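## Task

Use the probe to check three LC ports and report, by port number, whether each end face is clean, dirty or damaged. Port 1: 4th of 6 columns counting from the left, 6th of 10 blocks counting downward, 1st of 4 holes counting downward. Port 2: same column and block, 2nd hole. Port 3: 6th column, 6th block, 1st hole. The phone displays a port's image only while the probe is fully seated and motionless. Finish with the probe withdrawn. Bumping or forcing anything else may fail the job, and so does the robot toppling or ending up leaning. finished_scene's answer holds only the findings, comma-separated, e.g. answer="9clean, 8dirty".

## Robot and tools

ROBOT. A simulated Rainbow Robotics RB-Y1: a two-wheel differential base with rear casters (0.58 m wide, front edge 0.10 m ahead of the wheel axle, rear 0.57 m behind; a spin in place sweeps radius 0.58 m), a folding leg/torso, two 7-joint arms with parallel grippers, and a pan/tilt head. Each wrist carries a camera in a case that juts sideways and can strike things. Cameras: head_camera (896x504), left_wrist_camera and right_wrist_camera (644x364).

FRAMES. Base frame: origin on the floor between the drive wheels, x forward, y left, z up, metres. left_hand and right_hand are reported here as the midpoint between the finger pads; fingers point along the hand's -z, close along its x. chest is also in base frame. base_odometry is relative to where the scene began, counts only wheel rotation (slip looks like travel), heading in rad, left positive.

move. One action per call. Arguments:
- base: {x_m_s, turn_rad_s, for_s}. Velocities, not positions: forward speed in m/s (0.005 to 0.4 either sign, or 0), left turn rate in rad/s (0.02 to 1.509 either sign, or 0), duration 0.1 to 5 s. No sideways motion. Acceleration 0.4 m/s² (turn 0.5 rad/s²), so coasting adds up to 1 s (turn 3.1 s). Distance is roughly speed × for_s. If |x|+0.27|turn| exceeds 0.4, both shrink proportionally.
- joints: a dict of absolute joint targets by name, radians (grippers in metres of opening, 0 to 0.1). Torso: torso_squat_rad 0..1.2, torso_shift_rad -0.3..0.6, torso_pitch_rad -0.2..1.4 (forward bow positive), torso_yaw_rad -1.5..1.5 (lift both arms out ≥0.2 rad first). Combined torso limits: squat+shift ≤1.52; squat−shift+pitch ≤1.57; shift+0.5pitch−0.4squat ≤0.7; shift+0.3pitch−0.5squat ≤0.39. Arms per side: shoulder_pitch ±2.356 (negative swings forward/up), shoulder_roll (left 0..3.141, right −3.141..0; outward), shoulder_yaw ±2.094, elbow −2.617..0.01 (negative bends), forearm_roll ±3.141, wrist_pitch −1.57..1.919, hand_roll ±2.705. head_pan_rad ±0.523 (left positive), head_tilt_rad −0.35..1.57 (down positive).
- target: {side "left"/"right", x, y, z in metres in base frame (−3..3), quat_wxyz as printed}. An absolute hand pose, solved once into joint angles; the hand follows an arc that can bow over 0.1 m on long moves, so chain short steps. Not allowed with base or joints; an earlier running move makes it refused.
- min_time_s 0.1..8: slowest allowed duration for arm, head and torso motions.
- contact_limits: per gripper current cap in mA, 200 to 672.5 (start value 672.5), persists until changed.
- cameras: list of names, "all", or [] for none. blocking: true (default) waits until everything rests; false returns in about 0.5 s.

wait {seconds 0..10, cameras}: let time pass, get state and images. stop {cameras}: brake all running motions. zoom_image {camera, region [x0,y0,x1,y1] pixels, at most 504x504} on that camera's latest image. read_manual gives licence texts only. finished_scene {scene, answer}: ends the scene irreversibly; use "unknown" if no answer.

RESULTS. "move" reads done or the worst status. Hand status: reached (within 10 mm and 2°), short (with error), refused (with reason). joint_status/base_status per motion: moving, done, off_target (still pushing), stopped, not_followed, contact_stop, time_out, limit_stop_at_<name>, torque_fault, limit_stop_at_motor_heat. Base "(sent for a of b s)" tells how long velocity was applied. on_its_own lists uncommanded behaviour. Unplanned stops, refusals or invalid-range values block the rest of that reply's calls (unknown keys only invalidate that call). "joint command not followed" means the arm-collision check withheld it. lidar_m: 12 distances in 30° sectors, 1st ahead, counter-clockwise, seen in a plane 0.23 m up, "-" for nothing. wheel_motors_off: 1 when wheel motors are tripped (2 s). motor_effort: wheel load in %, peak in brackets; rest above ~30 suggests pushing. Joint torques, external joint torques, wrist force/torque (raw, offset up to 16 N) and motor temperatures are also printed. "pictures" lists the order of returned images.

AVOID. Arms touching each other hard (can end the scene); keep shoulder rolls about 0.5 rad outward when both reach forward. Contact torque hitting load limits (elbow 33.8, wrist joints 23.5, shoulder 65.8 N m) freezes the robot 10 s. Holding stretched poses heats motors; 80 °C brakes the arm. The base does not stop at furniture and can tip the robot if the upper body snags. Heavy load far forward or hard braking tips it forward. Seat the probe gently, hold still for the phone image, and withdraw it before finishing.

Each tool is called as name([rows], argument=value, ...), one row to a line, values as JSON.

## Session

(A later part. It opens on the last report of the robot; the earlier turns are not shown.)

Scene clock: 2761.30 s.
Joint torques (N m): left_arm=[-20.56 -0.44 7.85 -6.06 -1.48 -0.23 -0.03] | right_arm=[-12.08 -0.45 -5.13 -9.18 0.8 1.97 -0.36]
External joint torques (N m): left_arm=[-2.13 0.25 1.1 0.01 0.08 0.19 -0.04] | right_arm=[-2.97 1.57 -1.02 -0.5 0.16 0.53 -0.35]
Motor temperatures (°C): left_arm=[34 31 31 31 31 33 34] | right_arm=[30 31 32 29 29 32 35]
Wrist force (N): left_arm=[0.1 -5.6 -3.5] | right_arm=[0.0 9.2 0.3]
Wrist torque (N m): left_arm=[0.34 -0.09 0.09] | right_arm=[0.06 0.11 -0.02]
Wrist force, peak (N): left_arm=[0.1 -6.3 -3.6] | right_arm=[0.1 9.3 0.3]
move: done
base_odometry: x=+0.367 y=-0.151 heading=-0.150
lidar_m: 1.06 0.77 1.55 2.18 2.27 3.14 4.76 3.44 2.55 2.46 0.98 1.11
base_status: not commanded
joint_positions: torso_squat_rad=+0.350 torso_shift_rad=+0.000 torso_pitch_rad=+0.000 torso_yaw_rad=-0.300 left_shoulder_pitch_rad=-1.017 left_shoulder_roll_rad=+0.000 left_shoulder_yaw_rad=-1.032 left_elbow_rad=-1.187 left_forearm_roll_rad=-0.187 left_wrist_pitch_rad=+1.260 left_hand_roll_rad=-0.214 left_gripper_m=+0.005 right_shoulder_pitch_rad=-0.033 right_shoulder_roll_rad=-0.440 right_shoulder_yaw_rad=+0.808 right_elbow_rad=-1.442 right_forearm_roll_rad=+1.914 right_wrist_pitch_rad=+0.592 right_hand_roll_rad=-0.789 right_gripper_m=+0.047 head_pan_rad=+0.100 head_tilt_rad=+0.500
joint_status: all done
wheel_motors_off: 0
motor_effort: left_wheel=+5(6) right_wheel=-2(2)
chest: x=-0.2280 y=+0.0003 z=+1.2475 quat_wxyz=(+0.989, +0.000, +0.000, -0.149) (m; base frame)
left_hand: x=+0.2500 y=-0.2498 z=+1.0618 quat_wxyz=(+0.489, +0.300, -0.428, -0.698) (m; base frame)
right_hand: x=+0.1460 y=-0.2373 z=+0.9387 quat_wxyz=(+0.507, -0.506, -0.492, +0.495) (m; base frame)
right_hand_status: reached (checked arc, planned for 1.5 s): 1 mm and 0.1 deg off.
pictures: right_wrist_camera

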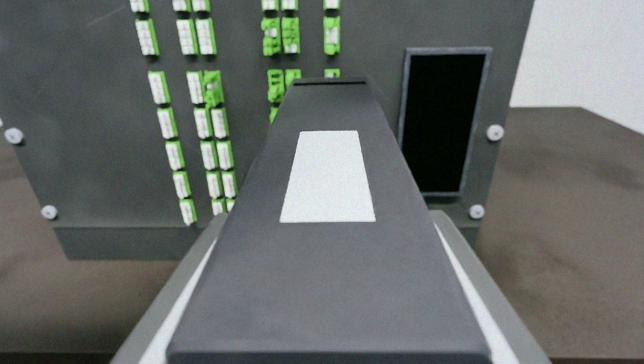

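move(target={"side": "right", "x": 0.1500, "y": -0.2373, "z": 0.9389, "quat_wxyz": [0.5071, -0.5060, -0.4921, 0.4950]}, min_time_s=1.5, cameras=[])

Scene clock: 2767.40 s.
Joint torques (N m): left_arm=[-20.64 -0.49 7.58 -6.43 -1.38 -0.32 0.1] | right_arm=[-11.98 -0.62 -5.46 -8.92 0.74 1.73 -0.44]
External joint torques (N m): left_arm=[-2.21 0.2 0.83 -0.35 0.19 0.1 0.09] | right_arm=[-2.66 1.36 -1.31 -0.26 0.11 0.28 -0.43]
Motor temperatures (°C): left_arm=[34 31 31 31 31 33 34] | right_arm=[30 31 32 29 29 32 35]
Wrist force (N): left_arm=[0.5 -5.7 -3.7] | right_arm=[0.2 8.7 0.3]
Wrist torque (N m): left_arm=[0.34 -0.04 0.10] | right_arm=[0.01 0.10 -0.03]
Wrist force, peak (N): left_arm=[0.7 -6.2 -3.8] | right_arm=[-0.4 9.4 0.9]
move: done
base_odometry: x=+0.367 y=-0.151 heading=-0.150
lidar_m: 1.06 0.76 1.55 2.18 2.27 3.13 4.76 3.44 2.54 2.46 0.96 1.11
base_status: not commanded
joint_positions: torso_squat_rad=+0.350 torso_shift_rad=+0.000 torso_pitch_rad=+0.000 torso_yaw_rad=-0.300 left_shoulder_pitch_rad=-1.017 left_shoulder_roll_rad=+0.000 left_shoulder_yaw_rad=-1.032 left_elbow_rad=-1.187 left_forearm_roll_rad=-0.187 left_wrist_pitch_rad=+1.260 left_hand_roll_rad=-0.214 left_gripper_m=+0.005 right_shoulder_pitch_rad=-0.043 right_shoulder_roll_rad=-0.435 right_shoulder_yaw_rad=+0.807 right_elbow_rad=-1.430 right_forearm_roll_rad=+1.913 right_wrist_pitch_rad=+0.590 right_hand_roll_rad=-0.792 right_gripper_m=+0.047 head_pan_rad=+0.100 head_tilt_rad=+0.500
joint_status: all done
wheel_motors_off: 0
motor_effort: left_wheel=+5(6) right_wheel=-2(2)
chest: x=-0.2280 y=+0.0003 z=+1.2475 quat_wxyz=(+0.989, +0.000, +0.000, -0.149) (m; base frame)
left_hand: x=+0.2500 y=-0.2498 z=+1.0618 quat_wxyz=(+0.489, +0.300, -0.428, -0.698) (m; base frame)
right_hand: x=+0.1496 y=-0.2374 z=+0.9385 quat_wxyz=(+0.507, -0.506, -0.492, +0.495) (m; base frame)
right_hand_status: reached (checked arc, planned for 1.5 s): 1 mm and 0.1 deg off.
pictures: none
No camera images: "cameras" was empty.

move(target={"side": "right", "x": 0.1540, "y": -0.2374, "z": 0.9389, "quat_wxyz": [0.5071, -0.5060, -0.4921, 0.4950]}, min_time_s=1.5, cameras=[])

move(target={"side": "right", "x": 0.1580, "y": -0.2376, "z": 0.9389, "quat_wxyz": [0.5071, -0.5060, -0.4921, 0.4950]}, min_time_s=1.5, cameras=["left_wrist_camera", "right_wrist_camera"])

Scene clock: 2775.90 s.
Joint torques (N m): left_arm=[-20.4 -0.58 8.35 -6.27 -1.59 -0.32 0.08] | right_arm=[-12.73 -0.26 -5.07 -9.1 0.72 1.74 -0.38]
External joint torques (N m): left_arm=[-1.97 0.11 1.6 -0.2 -0.02 0.1 0.07] | right_arm=[-3.18 1.67 -0.9 -0.45 0.09 0.29 -0.38]
Motor temperatures (°C): left_arm=[34 31 31 31 31 33 34] | right_arm=[30 31 32 29 29 32 35]
Wrist force (N): left_arm=[0.2 -6.2 -3.6] | right_arm=[0.2 8.7 0.2]
Wrist torque (N m): left_arm=[0.42 -0.06 0.07] | right_arm=[0.01 0.04 -0.03]
Wrist force, peak (N): left_arm=[0.6 -6.2 -3.7] | right_arm=[-0.2 9.2 0.3]
move: done
base_odometry: x=+0.367 y=-0.151 heading=-0.150
lidar_m: 1.06 0.76 1.55 2.18 2.28 3.13 4.76 3.45 2.55 2.45 0.98 1.11
base_status: not commanded
joint_positions: torso_squat_rad=+0.350 torso_shift_rad=+0.000 torso_pitch_rad=+0.000 torso_yaw_rad=-0.300 left_shoulder_pitch_rad=-1.017 left_shoulder_roll_rad=+0.000 left_shoulder_yaw_rad=-1.032 left_elbow_rad=-1.187 left_forearm_roll_rad=-0.187 left_wrist_pitch_rad=+1.260 left_hand_roll_rad=-0.214 left_gripper_m=+0.005 right_shoulder_pitch_rad=-0.055 right_shoulder_roll_rad=-0.429 right_shoulder_yaw_rad=+0.806 right_elbow_rad=-1.417 right_forearm_roll_rad=+1.912 right_wrist_pitch_rad=+0.587 right_hand_roll_rad=-0.795 right_gripper_m=+0.047 head_pan_rad=+0.100 head_tilt_rad=+0.500
joint_status: all done
wheel_motors_off: 0
motor_effort: left_wheel=+5(6) right_wheel=-2(2)
chest: x=-0.2280 y=+0.0003 z=+1.2475 quat_wxyz=(+0.989, +0.000, +0.000, -0.149) (m; base frame)
left_hand: x=+0.2500 y=-0.2498 z=+1.0618 quat_wxyz=(+0.489, +0.300, -0.428, -0.698) (m; base frame)
right_hand: x=+0.1536 y=-0.2375 z=+0.9386 quat_wxyz=(+0.507, -0.506, -0.492, +0.495) (m; base frame)
right_hand_status: reached (checked arc, planned for 1.5 s): 1 mm and 0.1 deg off.
pictures: none
No camera images: "cameras" was empty.

Scene clock: 2777.73 s.
Joint torques (N m): left_arm=[-20.58 -0.28 8.53 -6.42 -1.58 -0.5 -0.07] | right_arm=[-12.96 -0.6 -5.42 -8.79 0.53 1.88 -0.51]
External joint torques (N m): left_arm=[-2.14 0.42 1.78 -0.35 -0.01 -0.08 -0.08] | right_arm=[-3.17 1.28 -1.21 -0.16 -0.09 0.43 -0.51]
Motor temperatures (°C): left_arm=[34 31 31 31 31 33 34] | right_arm=[30 31 32 29 29 32 35]
Wrist force (N): left_arm=[0.3 -5.7 -3.5] | right_arm=[0.5 8.9 0.3]
Wrist torque (N m): left_arm=[0.34 -0.04 0.09] | right_arm=[-0.01 0.01 -0.02]
Wrist force, peak (N): left_arm=[0.0 -6.2 -3.5] | right_arm=[0.0 9.3 0.6]
move: done
base_odometry: x=+0.367 y=-0.151 heading=-0.150
lidar_m: 1.06 0.76 1.54 2.18 2.27 3.13 4.76 3.43 2.54 2.46 0.98 1.10
base_status: not commanded
joint_positions: torso_squat_rad=+0.350 torso_shift_rad=+0.000 torso_pitch_rad=+0.000 torso_yaw_rad=-0.300 left_shoulder_pitch_rad=-1.017 left_shoulder_roll_rad=+0.000 left_shoulder_yaw_rad=-1.032 left_elbow_rad=-1.187 left_forearm_roll_rad=-0.187 left_wrist_pitch_rad=+1.260 left_hand_roll_rad=-0.214 left_gripper_m=+0.005 right_shoulder_pitch_rad=-0.067 right_shoulder_roll_rad=-0.423 right_shoulder_yaw_rad=+0.804 right_elbow_rad=-1.404 right_forearm_roll_rad=+1.910 right_wrist_pitch_rad=+0.584 right_hand_roll_rad=-0.798 right_gripper_m=+0.047 head_pan_rad=+0.100 head_tilt_rad=+0.500
joint_status: all done
wheel_motors_off: 0
motor_effort: left_wheel=+5(6) right_wheel=-2(2)
chest: x=-0.2280 y=+0.0003 z=+1.2475 quat_wxyz=(+0.989, +0.000, +0.000, -0.149) (m; base frame)
left_hand: x=+0.2500 y=-0.2498 z=+1.0618 quat_wxyz=(+0.489, +0.300, -0.428, -0.698) (m; base frame)
right_hand: x=+0.1576 y=-0.2377 z=+0.9386 quat_wxyz=(+0.507, -0.506, -0.492, +0.495) (m; base frame)
right_hand_status: reached (checked arc, planned for 1.5 s): 1 mm and 0.1 deg off.
pictures: left_wrist_camera, right_wrist_camera

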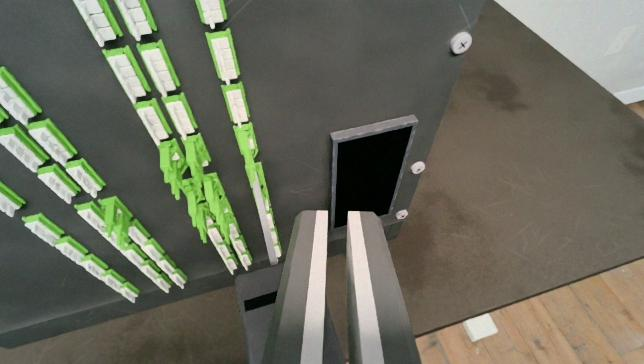

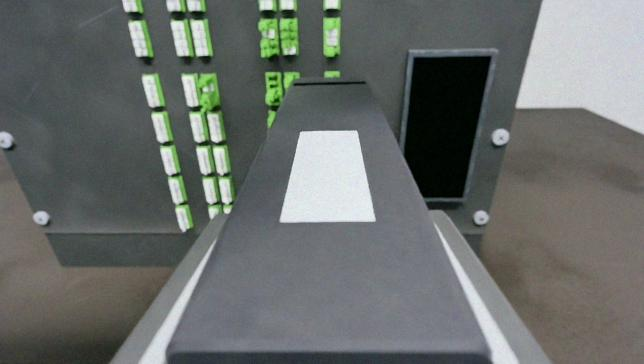

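move(target={"side": "right", "x": 0.1598, "y": -0.2378, "z": 0.9391, "quat_wxyz": [0.5071, -0.5060, -0.4921, 0.4950]}, min_time_s=1.5, cameras=[])

wait(seconds=1, cameras=["left_wrist_camera", "right_wrist_camera"])

Scene clock: 2783.20 s.
Joint torques (N m): left_arm=[-20.75 -0.8 7.71 -6.36 -1.67 -0.24 0.16] | right_arm=[-15.14 0.15 -6.99 -8.47 0.37 1.77 -0.46]
External joint torques (N m): left_arm=[-2.31 -0.11 0.96 -0.28 -0.1 0.18 0.15] | right_arm=[-5.25 2.02 -2.78 0.16 -0.25 0.32 -0.46]
Motor temperatures (°C): left_arm=[34 31 31 31 31 33 34] | right_arm=[30 31 32 29 29 32 35]
Wrist force (N): left_arm=[0.5 -5.6 -3.6] | right_arm=[1.0 7.5 9.8]
Wrist torque (N m): left_arm=[0.35 -0.03 0.10] | right_arm=[-0.36 -0.10 0.00]
Wrist force, peak (N): left_arm=[0.5 -6.5 -3.9] | right_arm=[0.9 7.6 9.9]
move: done
base_odometry: x=+0.367 y=-0.151 heading=-0.150
lidar_m: 1.06 0.77 1.55 2.18 2.27 3.14 4.76 3.45 2.55 2.46 0.97 1.10
base_status: not commanded
joint_positions: torso_squat_rad=+0.350 torso_shift_rad=+0.000 torso_pitch_rad=+0.000 torso_yaw_rad=-0.300 left_shoulder_pitch_rad=-1.017 left_shoulder_roll_rad=+0.000 left_shoulder_yaw_rad=-1.032 left_elbow_rad=-1.187 left_forearm_roll_rad=-0.187 left_wrist_pitch_rad=+1.260 left_hand_roll_rad=-0.214 left_gripper_m=+0.005 right_shoulder_pitch_rad=-0.071 right_shoulder_roll_rad=-0.420 right_shoulder_yaw_rad=+0.804 right_elbow_rad=-1.398 right_forearm_roll_rad=+1.910 right_wrist_pitch_rad=+0.583 right_hand_roll_rad=-0.799 right_gripper_m=+0.047 head_pan_rad=+0.100 head_tilt_rad=+0.500
joint_status: all done
wheel_motors_off: 0
motor_effort: left_wheel=+5(6) right_wheel=-2(2)
chest: x=-0.2280 y=+0.0003 z=+1.2475 quat_wxyz=(+0.989, +0.000, +0.000, -0.149) (m; base frame)
left_hand: x=+0.2500 y=-0.2498 z=+1.0618 quat_wxyz=(+0.489, +0.300, -0.428, -0.698) (m; base frame)
right_hand: x=+0.1592 y=-0.2378 z=+0.9384 quat_wxyz=(+0.507, -0.506, -0.492, +0.495) (m; base frame)
right_hand_status: reached (checked arc, planned for 1.5 s): 1 mm and 0.1 deg off.
pictures: none
No camera images: "cameras" was empty.

Scene clock: 2784.20 s.
Joint torques (N m): left_arm=[-20.95 -0.56 8.07 -6.28 -1.64 -0.5 0] | right_arm=[-15.31 -0.05 -6.4 -8.51 0.15 1.64 -0.3]
External joint torques (N m): left_arm=[-2.51 0.13 1.32 -0.2 -0.07 -0.08 -0.01] | right_arm=[-5.43 1.82 -2.19 0.11 -0.48 0.19 -0.29]
Motor temperatures (°C): left_arm=[34 31 31 31 31 33 34] | right_arm=[30 31 32 29 29 32 35]
Wrist force (N): left_arm=[0.6 -5.8 -3.7] | right_arm=[0.8 7.3 9.9]
Wrist torque (N m): left_arm=[0.37 -0.01 0.09] | right_arm=[-0.32 -0.13 -0.02]
Wrist force, peak (N): left_arm=[-0.1 -5.8 -3.8] | right_arm=[0.9 7.6 9.9]
base_odometry: x=+0.367 y=-0.151 heading=-0.150
lidar_m: 1.06 0.75 1.55 2.18 2.26 3.13 4.77 3.45 2.53 2.45 0.97 1.10
base_status: not commanded
joint_positions: torso_squat_rad=+0.350 torso_shift_rad=+0.000 torso_pitch_rad=+0.000 torso_yaw_rad=-0.300 left_shoulder_pitch_rad=-1.017 left_shoulder_roll_rad=+0.000 left_shoulder_yaw_rad=-1.032 left_elbow_rad=-1.187 left_forearm_roll_rad=-0.187 left_wrist_pitch_rad=+1.260 left_hand_roll_rad=-0.214 left_gripper_m=+0.005 right_shoulder_pitch_rad=-0.071 right_shoulder_roll_rad=-0.420 right_shoulder_yaw_rad=+0.804 right_elbow_rad=-1.398 right_forearm_roll_rad=+1.910 right_wrist_pitch_rad=+0.583 right_hand_roll_rad=-0.799 right_gripper_m=+0.047 head_pan_rad=+0.100 head_tilt_rad=+0.500
joint_status: all done
wheel_motors_off: 0
motor_effort: left_wheel=+5(6) right_wheel=-2(2)
chest: x=-0.2280 y=+0.0003 z=+1.2475 quat_wxyz=(+0.989, +0.000, +0.000, -0.149) (m; base frame)
left_hand: x=+0.2500 y=-0.2498 z=+1.0618 quat_wxyz=(+0.489, +0.300, -0.428, -0.698) (m; base frame)
right_hand: x=+0.1592 y=-0.2378 z=+0.9384 quat_wxyz=(+0.507, -0.506, -0.492, +0.495) (m; base frame)
right_hand_status: reached (checked arc, planned for 1.5 s): 1 mm and 0.1 deg off.
wait: 1.00 s; at rest by 0.27 s
pictures: left_wrist_camera, right_wrist_camera

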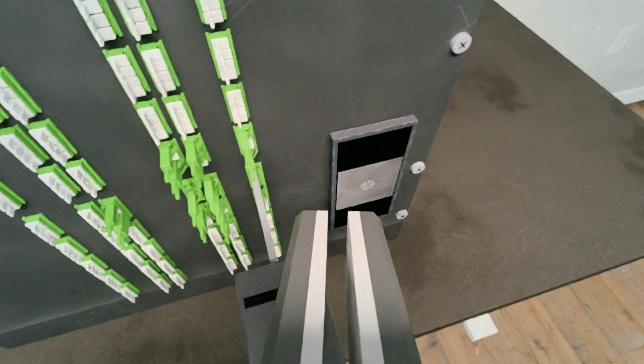

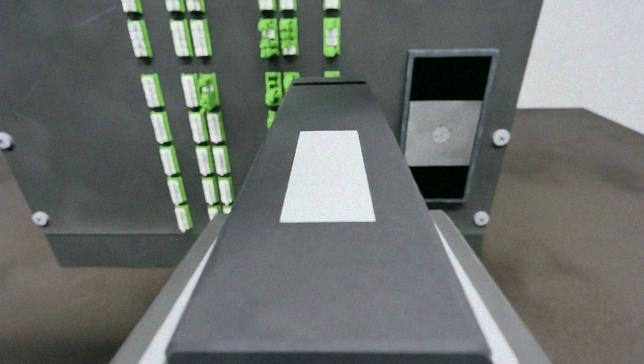

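The picture for port 3 is up.

zoom_image(camera="left_wrist_camera", region=[335, 160, 405, 210])

zoom_image(camera="left_wrist_camera", region=[354, 173, 382, 197])

zoom_image(camera="right_wrist_camera", region=[400, 90, 490, 175])

zoom_image(camera="right_wrist_camera", region=[424, 120, 458, 150])

Scaled by 7.200 from the camera's 644x364 image, which has a finer 1265x715 frame.

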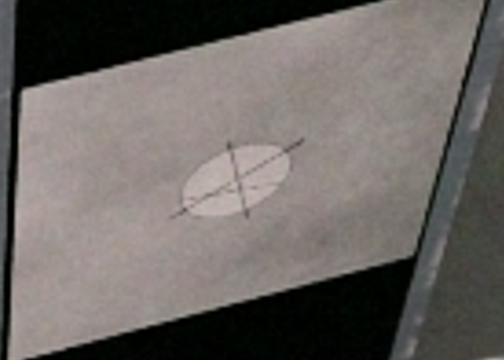

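Scaled by 18.000 from the camera's 644x364 image, which has a finer 1265x715 frame.

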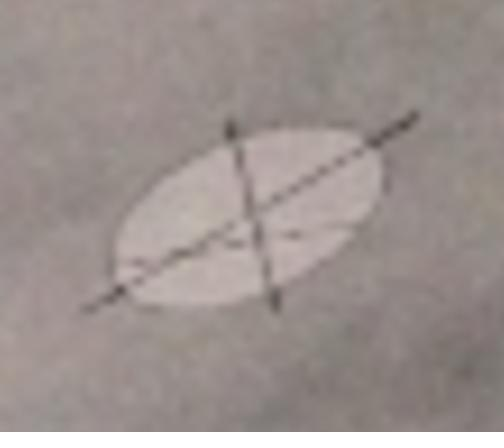

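Scaled by 5.600 from the camera's 644x364 image, which has a finer 1265x715 frame.

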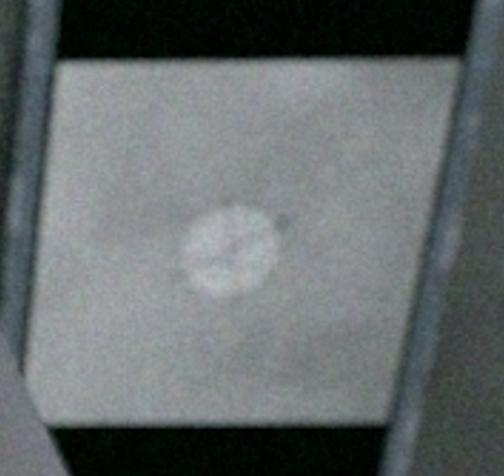

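Scaled by 14.824 from the camera's 644x364 image, which has a finer 1265x715 frame.

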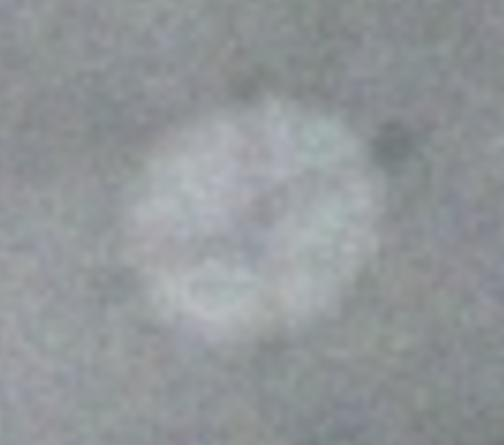

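move(target={"side": "right", "x": 0.1520, "y": -0.2375, "z": 0.9388, "quat_wxyz": [0.5071, -0.5060, -0.4921, 0.4950]}, min_time_s=1.5, cameras=[])

move(target={"side": "right", "x": 0.1450, "y": -0.2371, "z": 0.9388, "quat_wxyz": [0.5071, -0.5060, -0.4921, 0.4950]}, min_time_s=1.5, cameras=[])

move(target={"side": "right", "x": 0.1385, "y": -0.2367, "z": 0.9388, "quat_wxyz": [0.5071, -0.5060, -0.4921, 0.4950]}, min_time_s=1.5, cameras=["right_wrist_camera"])

zoom_image(camera="right_wrist_camera", region=[316, 56, 356, 80])

Scene clock: 3074.67 s.
Joint torques (N m): left_arm=[-20.38 -0.49 8.3 -6.3 -1.68 -0.25 0.02] | right_arm=[-10.17 -4.08 -3.37 -10.24 1.17 2.56 0.22]
External joint torques (N m): left_arm=[-1.95 0.21 1.55 -0.22 -0.11 0.17 0.01] | right_arm=[-0.69 -2.14 0.79 -1.59 0.53 1.11 0.23]
Motor temperatures (°C): left_arm=[34 31 31 31 31 33 34] | right_arm=[30 31 32 29 28 32 35]
Wrist force (N): left_arm=[0.2 -5.3 -3.5] | right_arm=[0.3 9.4 -0.4]
Wrist torque (N m): left_arm=[0.33 -0.06 0.11] | right_arm=[0.15 0.04 -0.03]
Wrist force, peak (N): left_arm=[0.2 -6.3 -3.7] | right_arm=[1.1 7.8 9.9]
move: done
base_odometry: x=+0.367 y=-0.151 heading=-0.150
lidar_m: 1.06 0.75 1.54 2.18 2.27 3.14 4.76 3.44 2.55 2.46 0.98 1.10
base_status: not commanded
joint_positions: torso_squat_rad=+0.350 torso_shift_rad=+0.000 torso_pitch_rad=+0.000 torso_yaw_rad=-0.300 left_shoulder_pitch_rad=-1.017 left_shoulder_roll_rad=+0.000 left_shoulder_yaw_rad=-1.032 left_elbow_rad=-1.187 left_forearm_roll_rad=-0.187 left_wrist_pitch_rad=+1.260 left_hand_roll_rad=-0.214 left_gripper_m=+0.005 right_shoulder_pitch_rad=-0.051 right_shoulder_roll_rad=-0.431 right_shoulder_yaw_rad=+0.807 right_elbow_rad=-1.420 right_forearm_roll_rad=+1.913 right_wrist_pitch_rad=+0.589 right_hand_roll_rad=-0.795 right_gripper_m=+0.047 head_pan_rad=+0.100 head_tilt_rad=+0.500
joint_status: all done
wheel_motors_off: 0
motor_effort: left_wheel=+5(6) right_wheel=-2(2)
chest: x=-0.2280 y=+0.0003 z=+1.2475 quat_wxyz=(+0.989, +0.000, +0.000, -0.149) (m; base frame)
left_hand: x=+0.2500 y=-0.2498 z=+1.0618 quat_wxyz=(+0.489, +0.300, -0.428, -0.698) (m; base frame)
right_hand: x=+0.1522 y=-0.2374 z=+0.9386 quat_wxyz=(+0.507, -0.506, -0.492, +0.495) (m; base frame)
right_hand_status: reached (checked arc, planned for 1.5 s): 0 mm and 0.0 deg off.
pictures: none
No camera images: "cameras" was empty.

Scene clock: 3076.50 s.
Joint torques (N m): left_arm=[-20.42 -0.36 8.17 -6.45 -1.6 -0.22 -0.01] | right_arm=[-9.22 -4.29 -2.83 -10 1.23 2.18 0.29]
External joint torques (N m): left_arm=[-1.98 0.33 1.42 -0.37 -0.03 0.2 -0.02] | right_arm=[-0.15 -2.26 1.27 -1.33 0.59 0.74 0.3]
Motor temperatures (°C): left_arm=[34 31 31 31 31 33 34] | right_arm=[30 31 32 29 28 32 35]
Wrist force (N): left_arm=[0.7 -5.8 -3.4] | right_arm=[0.3 8.6 0.3]
Wrist torque (N m): left_arm=[0.33 -0.03 0.07] | right_arm=[-0.05 0.06 -0.02]
Wrist force, peak (N): left_arm=[0.5 -6.5 -3.7] | right_arm=[-0.7 10.2 -0.8]
move: done
base_odometry: x=+0.367 y=-0.151 heading=-0.150
lidar_m: 1.06 0.76 1.55 2.18 2.27 3.13 4.76 3.45 2.55 2.46 0.97 1.10
base_status: not commanded
joint_positions: torso_squat_rad=+0.350 torso_shift_rad=+0.000 torso_pitch_rad=+0.000 torso_yaw_rad=-0.300 left_shoulder_pitch_rad=-1.017 left_shoulder_roll_rad=+0.000 left_shoulder_yaw_rad=-1.032 left_elbow_rad=-1.187 left_forearm_roll_rad=-0.187 left_wrist_pitch_rad=+1.260 left_hand_roll_rad=-0.214 left_gripper_m=+0.005 right_shoulder_pitch_rad=-0.031 right_shoulder_roll_rad=-0.441 right_shoulder_yaw_rad=+0.810 right_elbow_rad=-1.443 right_forearm_roll_rad=+1.915 right_wrist_pitch_rad=+0.594 right_hand_roll_rad=-0.790 right_gripper_m=+0.047 head_pan_rad=+0.100 head_tilt_rad=+0.500
joint_status: all done
wheel_motors_off: 0
motor_effort: left_wheel=+5(6) right_wheel=-2(2)
chest: x=-0.2280 y=+0.0003 z=+1.2475 quat_wxyz=(+0.989, +0.000, +0.000, -0.149) (m; base frame)
left_hand: x=+0.2500 y=-0.2498 z=+1.0618 quat_wxyz=(+0.489, +0.300, -0.428, -0.698) (m; base frame)
right_hand: x=+0.1452 y=-0.2371 z=+0.9387 quat_wxyz=(+0.507, -0.506, -0.492, +0.495) (m; base frame)
right_hand_status: reached (checked arc, planned for 1.5 s): 0 mm and 0.0 deg off.
pictures: none
No camera images: "cameras" was empty.

Scene clock: 3078.33 s.
Joint torques (N m): left_arm=[-20.42 -0.33 7.8 -6.4 -1.66 -0.34 -0.04] | right_arm=[-9.22 -4.28 -2.75 -9.76 1.16 2.24 0.45]
External joint torques (N m): left_arm=[-1.99 0.36 1.05 -0.32 -0.09 0.08 -0.05] | right_arm=[-0.53 -2.17 1.31 -1.07 0.51 0.81 0.45]
Motor temperatures (°C): left_arm=[34 31 31 31 31 33 34] | right_arm=[30 31 32 29 28 32 35]
Wrist force (N): left_arm=[0.5 -5.5 -3.3] | right_arm=[0.5 8.3 0.4]
Wrist torque (N m): left_arm=[0.32 -0.02 0.10] | right_arm=[-0.05 0.06 -0.03]
Wrist force, peak (N): left_arm=[0.0 -6.7 -3.5] | right_arm=[0.4 8.7 0.3]
move: done
base_odometry: x=+0.367 y=-0.151 heading=-0.150
lidar_m: 1.06 0.76 1.54 2.18 2.27 3.13 4.77 3.45 2.54 2.46 0.97 1.10
base_status: not commanded
joint_positions: torso_squat_rad=+0.350 torso_shift_rad=+0.000 torso_pitch_rad=+0.000 torso_yaw_rad=-0.300 left_shoulder_pitch_rad=-1.017 left_shoulder_roll_rad=+0.000 left_shoulder_yaw_rad=-1.032 left_elbow_rad=-1.187 left_forearm_roll_rad=-0.187 left_wrist_pitch_rad=+1.260 left_hand_roll_rad=-0.214 left_gripper_m=+0.005 right_shoulder_pitch_rad=-0.013 right_shoulder_roll_rad=-0.451 right_shoulder_yaw_rad=+0.813 right_elbow_rad=-1.463 right_forearm_roll_rad=+1.918 right_wrist_pitch_rad=+0.600 right_hand_roll_rad=-0.786 right_gripper_m=+0.047 head_pan_rad=+0.100 head_tilt_rad=+0.500
joint_status: all done
wheel_motors_off: 0
motor_effort: left_wheel=+6(6) right_wheel=-2(2)
chest: x=-0.2280 y=+0.0003 z=+1.2475 quat_wxyz=(+0.989, +0.000, +0.000, -0.149) (m; base frame)
left_hand: x=+0.2500 y=-0.2498 z=+1.0618 quat_wxyz=(+0.489, +0.300, -0.428, -0.698) (m; base frame)
right_hand: x=+0.1387 y=-0.2366 z=+0.9387 quat_wxyz=(+0.507, -0.506, -0.492, +0.495) (m; base frame)
right_hand_status: reached (checked arc, planned for 1.5 s): 0 mm and 0.0 deg off.
pictures: right_wrist_camera

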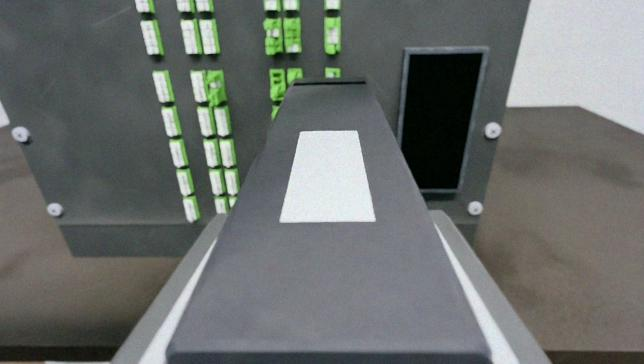

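Scaled by 12.600 from the camera's 644x364 image, which has a finer 1265x715 frame.

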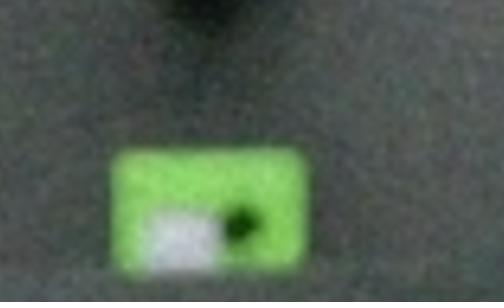

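move(target={"side": "right", "x": 0.1385, "y": -0.2367, "z": 0.9324, "quat_wxyz": [0.5071, -0.5060, -0.4921, 0.4950]}, min_time_s=2, cameras=["right_wrist_camera"])

zoom_image(camera="right_wrist_camera", region=[316, 56, 356, 80])

Scene clock: 3085.93 s.
Joint torques (N m): left_arm=[-21.09 0.19 8.61 -6.12 -1.48 -0.2 -0.02] | right_arm=[-11.83 -1.28 -3.37 -8.59 1.19 2.27 -0.26]
External joint torques (N m): left_arm=[-2.66 0.88 1.87 -0.05 0.09 0.22 -0.03] | right_arm=[-3.07 0.84 0.66 -0.05 0.54 0.79 -0.25]
Motor temperatures (°C): left_arm=[34 31 31 31 31 33 34] | right_arm=[30 31 32 29 28 32 35]
Wrist force (N): left_arm=[0.3 -5.6 -3.8] | right_arm=[0.3 8.5 0.1]
Wrist torque (N m): left_arm=[0.36 -0.06 0.09] | right_arm=[-0.09 0.03 -0.03]
Wrist force, peak (N): left_arm=[0.3 -6.3 -3.6] | right_arm=[0.4 8.9 0.3]
move: done
base_odometry: x=+0.367 y=-0.151 heading=-0.150
lidar_m: 1.06 0.76 1.54 2.18 2.27 3.13 4.76 3.45 2.55 2.46 0.97 1.10
base_status: not commanded
joint_positions: torso_squat_rad=+0.350 torso_shift_rad=+0.000 torso_pitch_rad=+0.000 torso_yaw_rad=-0.300 left_shoulder_pitch_rad=-1.017 left_shoulder_roll_rad=+0.000 left_shoulder_yaw_rad=-1.032 left_elbow_rad=-1.187 left_forearm_roll_rad=-0.187 left_wrist_pitch_rad=+1.260 left_hand_roll_rad=-0.214 left_gripper_m=+0.005 right_shoulder_pitch_rad=-0.023 right_shoulder_roll_rad=-0.447 right_shoulder_yaw_rad=+0.827 right_elbow_rad=-1.430 right_forearm_roll_rad=+1.934 right_wrist_pitch_rad=+0.618 right_hand_roll_rad=-0.814 right_gripper_m=+0.047 head_pan_rad=+0.100 head_tilt_rad=+0.500
joint_status: all done
wheel_motors_off: 0
motor_effort: left_wheel=+5(6) right_wheel=-2(2)
chest: x=-0.2280 y=+0.0003 z=+1.2475 quat_wxyz=(+0.989, +0.000, +0.000, -0.149) (m; base frame)
left_hand: x=+0.2500 y=-0.2498 z=+1.0618 quat_wxyz=(+0.489, +0.300, -0.428, -0.698) (m; base frame)
right_hand: x=+0.1382 y=-0.2370 z=+0.9323 quat_wxyz=(+0.507, -0.506, -0.491, +0.496) (m; base frame)
right_hand_status: reached (checked arc, planned for 2.0 s): 0 mm and 0.1 deg off.
pictures: right_wrist_camera

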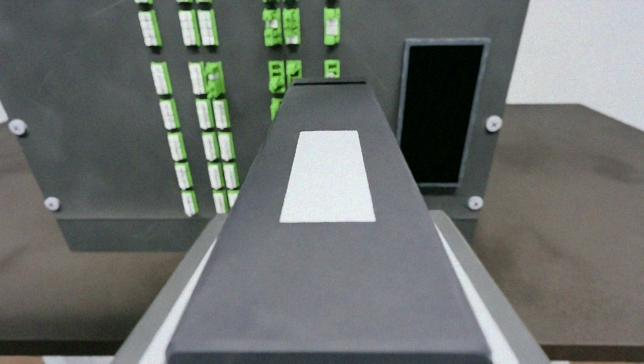

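Scaled by 12.600 from the camera's 644x364 image, which has a finer 1265x715 frame.

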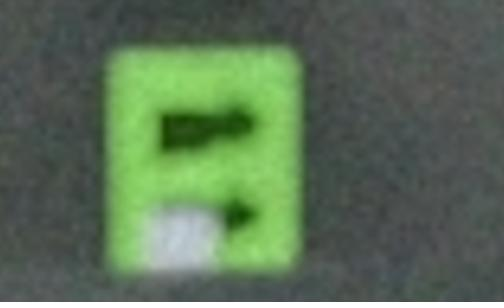

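move(target={"side": "right", "x": 0.1435, "y": -0.2366, "z": 0.9324, "quat_wxyz": [0.5071, -0.5060, -0.4921, 0.4950]}, min_time_s=1.5, cameras=["right_wrist_camera"])

zoom_image(camera="right_wrist_camera", region=[316, 56, 356, 80])

Scene clock: 3097.73 s.
Joint torques (N m): left_arm=[-20.34 -0.45 8.01 -6.23 -1.69 -0.28 -0.05] | right_arm=[-11.14 -0.66 -5.25 -8.69 0.54 1.76 -0.3]
External joint torques (N m): left_arm=[-1.91 0.24 1.26 -0.15 -0.12 0.14 -0.06] | right_arm=[-2.09 1.37 -1.19 -0.16 -0.1 0.28 -0.3]
Motor temperatures (°C): left_arm=[34 31 31 31 31 33 34] | right_arm=[30 31 32 29 28 32 35]
Wrist force (N): left_arm=[0.6 -5.3 -3.6] | right_arm=[0.2 8.1 0.0]
Wrist torque (N m): left_arm=[0.32 -0.02 0.09] | right_arm=[-0.03 0.01 -0.02]
Wrist force, peak (N): left_arm=[0.3 -6.2 -3.7] | right_arm=[0.5 8.9 0.1]
move: done
base_odometry: x=+0.367 y=-0.151 heading=-0.150
lidar_m: 1.06 0.76 1.55 2.18 2.27 3.13 4.77 3.44 2.54 2.46 0.97 1.10
base_status: not commanded
joint_positions: torso_squat_rad=+0.350 torso_shift_rad=+0.000 torso_pitch_rad=+0.000 torso_yaw_rad=-0.300 left_shoulder_pitch_rad=-1.017 left_shoulder_roll_rad=+0.000 left_shoulder_yaw_rad=-1.032 left_elbow_rad=-1.187 left_forearm_roll_rad=-0.187 left_wrist_pitch_rad=+1.260 left_hand_roll_rad=-0.214 left_gripper_m=+0.005 right_shoulder_pitch_rad=-0.038 right_shoulder_roll_rad=-0.439 right_shoulder_yaw_rad=+0.826 right_elbow_rad=-1.413 right_forearm_roll_rad=+1.934 right_wrist_pitch_rad=+0.616 right_hand_roll_rad=-0.819 right_gripper_m=+0.047 head_pan_rad=+0.100 head_tilt_rad=+0.500
joint_status: all done
wheel_motors_off: 0
motor_effort: left_wheel=+5(6) right_wheel=-2(2)
chest: x=-0.2280 y=+0.0003 z=+1.2475 quat_wxyz=(+0.989, +0.000, +0.000, -0.149) (m; base frame)
left_hand: x=+0.2500 y=-0.2498 z=+1.0618 quat_wxyz=(+0.489, +0.300, -0.428, -0.698) (m; base frame)
right_hand: x=+0.1431 y=-0.2367 z=+0.9322 quat_wxyz=(+0.507, -0.506, -0.492, +0.495) (m; base frame)
right_hand_status: reached (checked arc, planned for 1.5 s): 0 mm and 0.1 deg off.
pictures: right_wrist_camera

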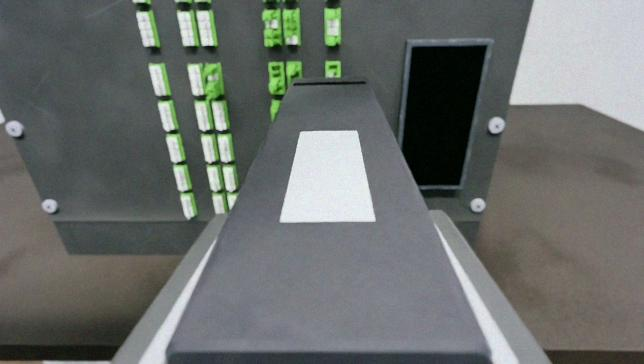

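Scaled by 12.600 from the camera's 644x364 image, which has a finer 1265x715 frame.

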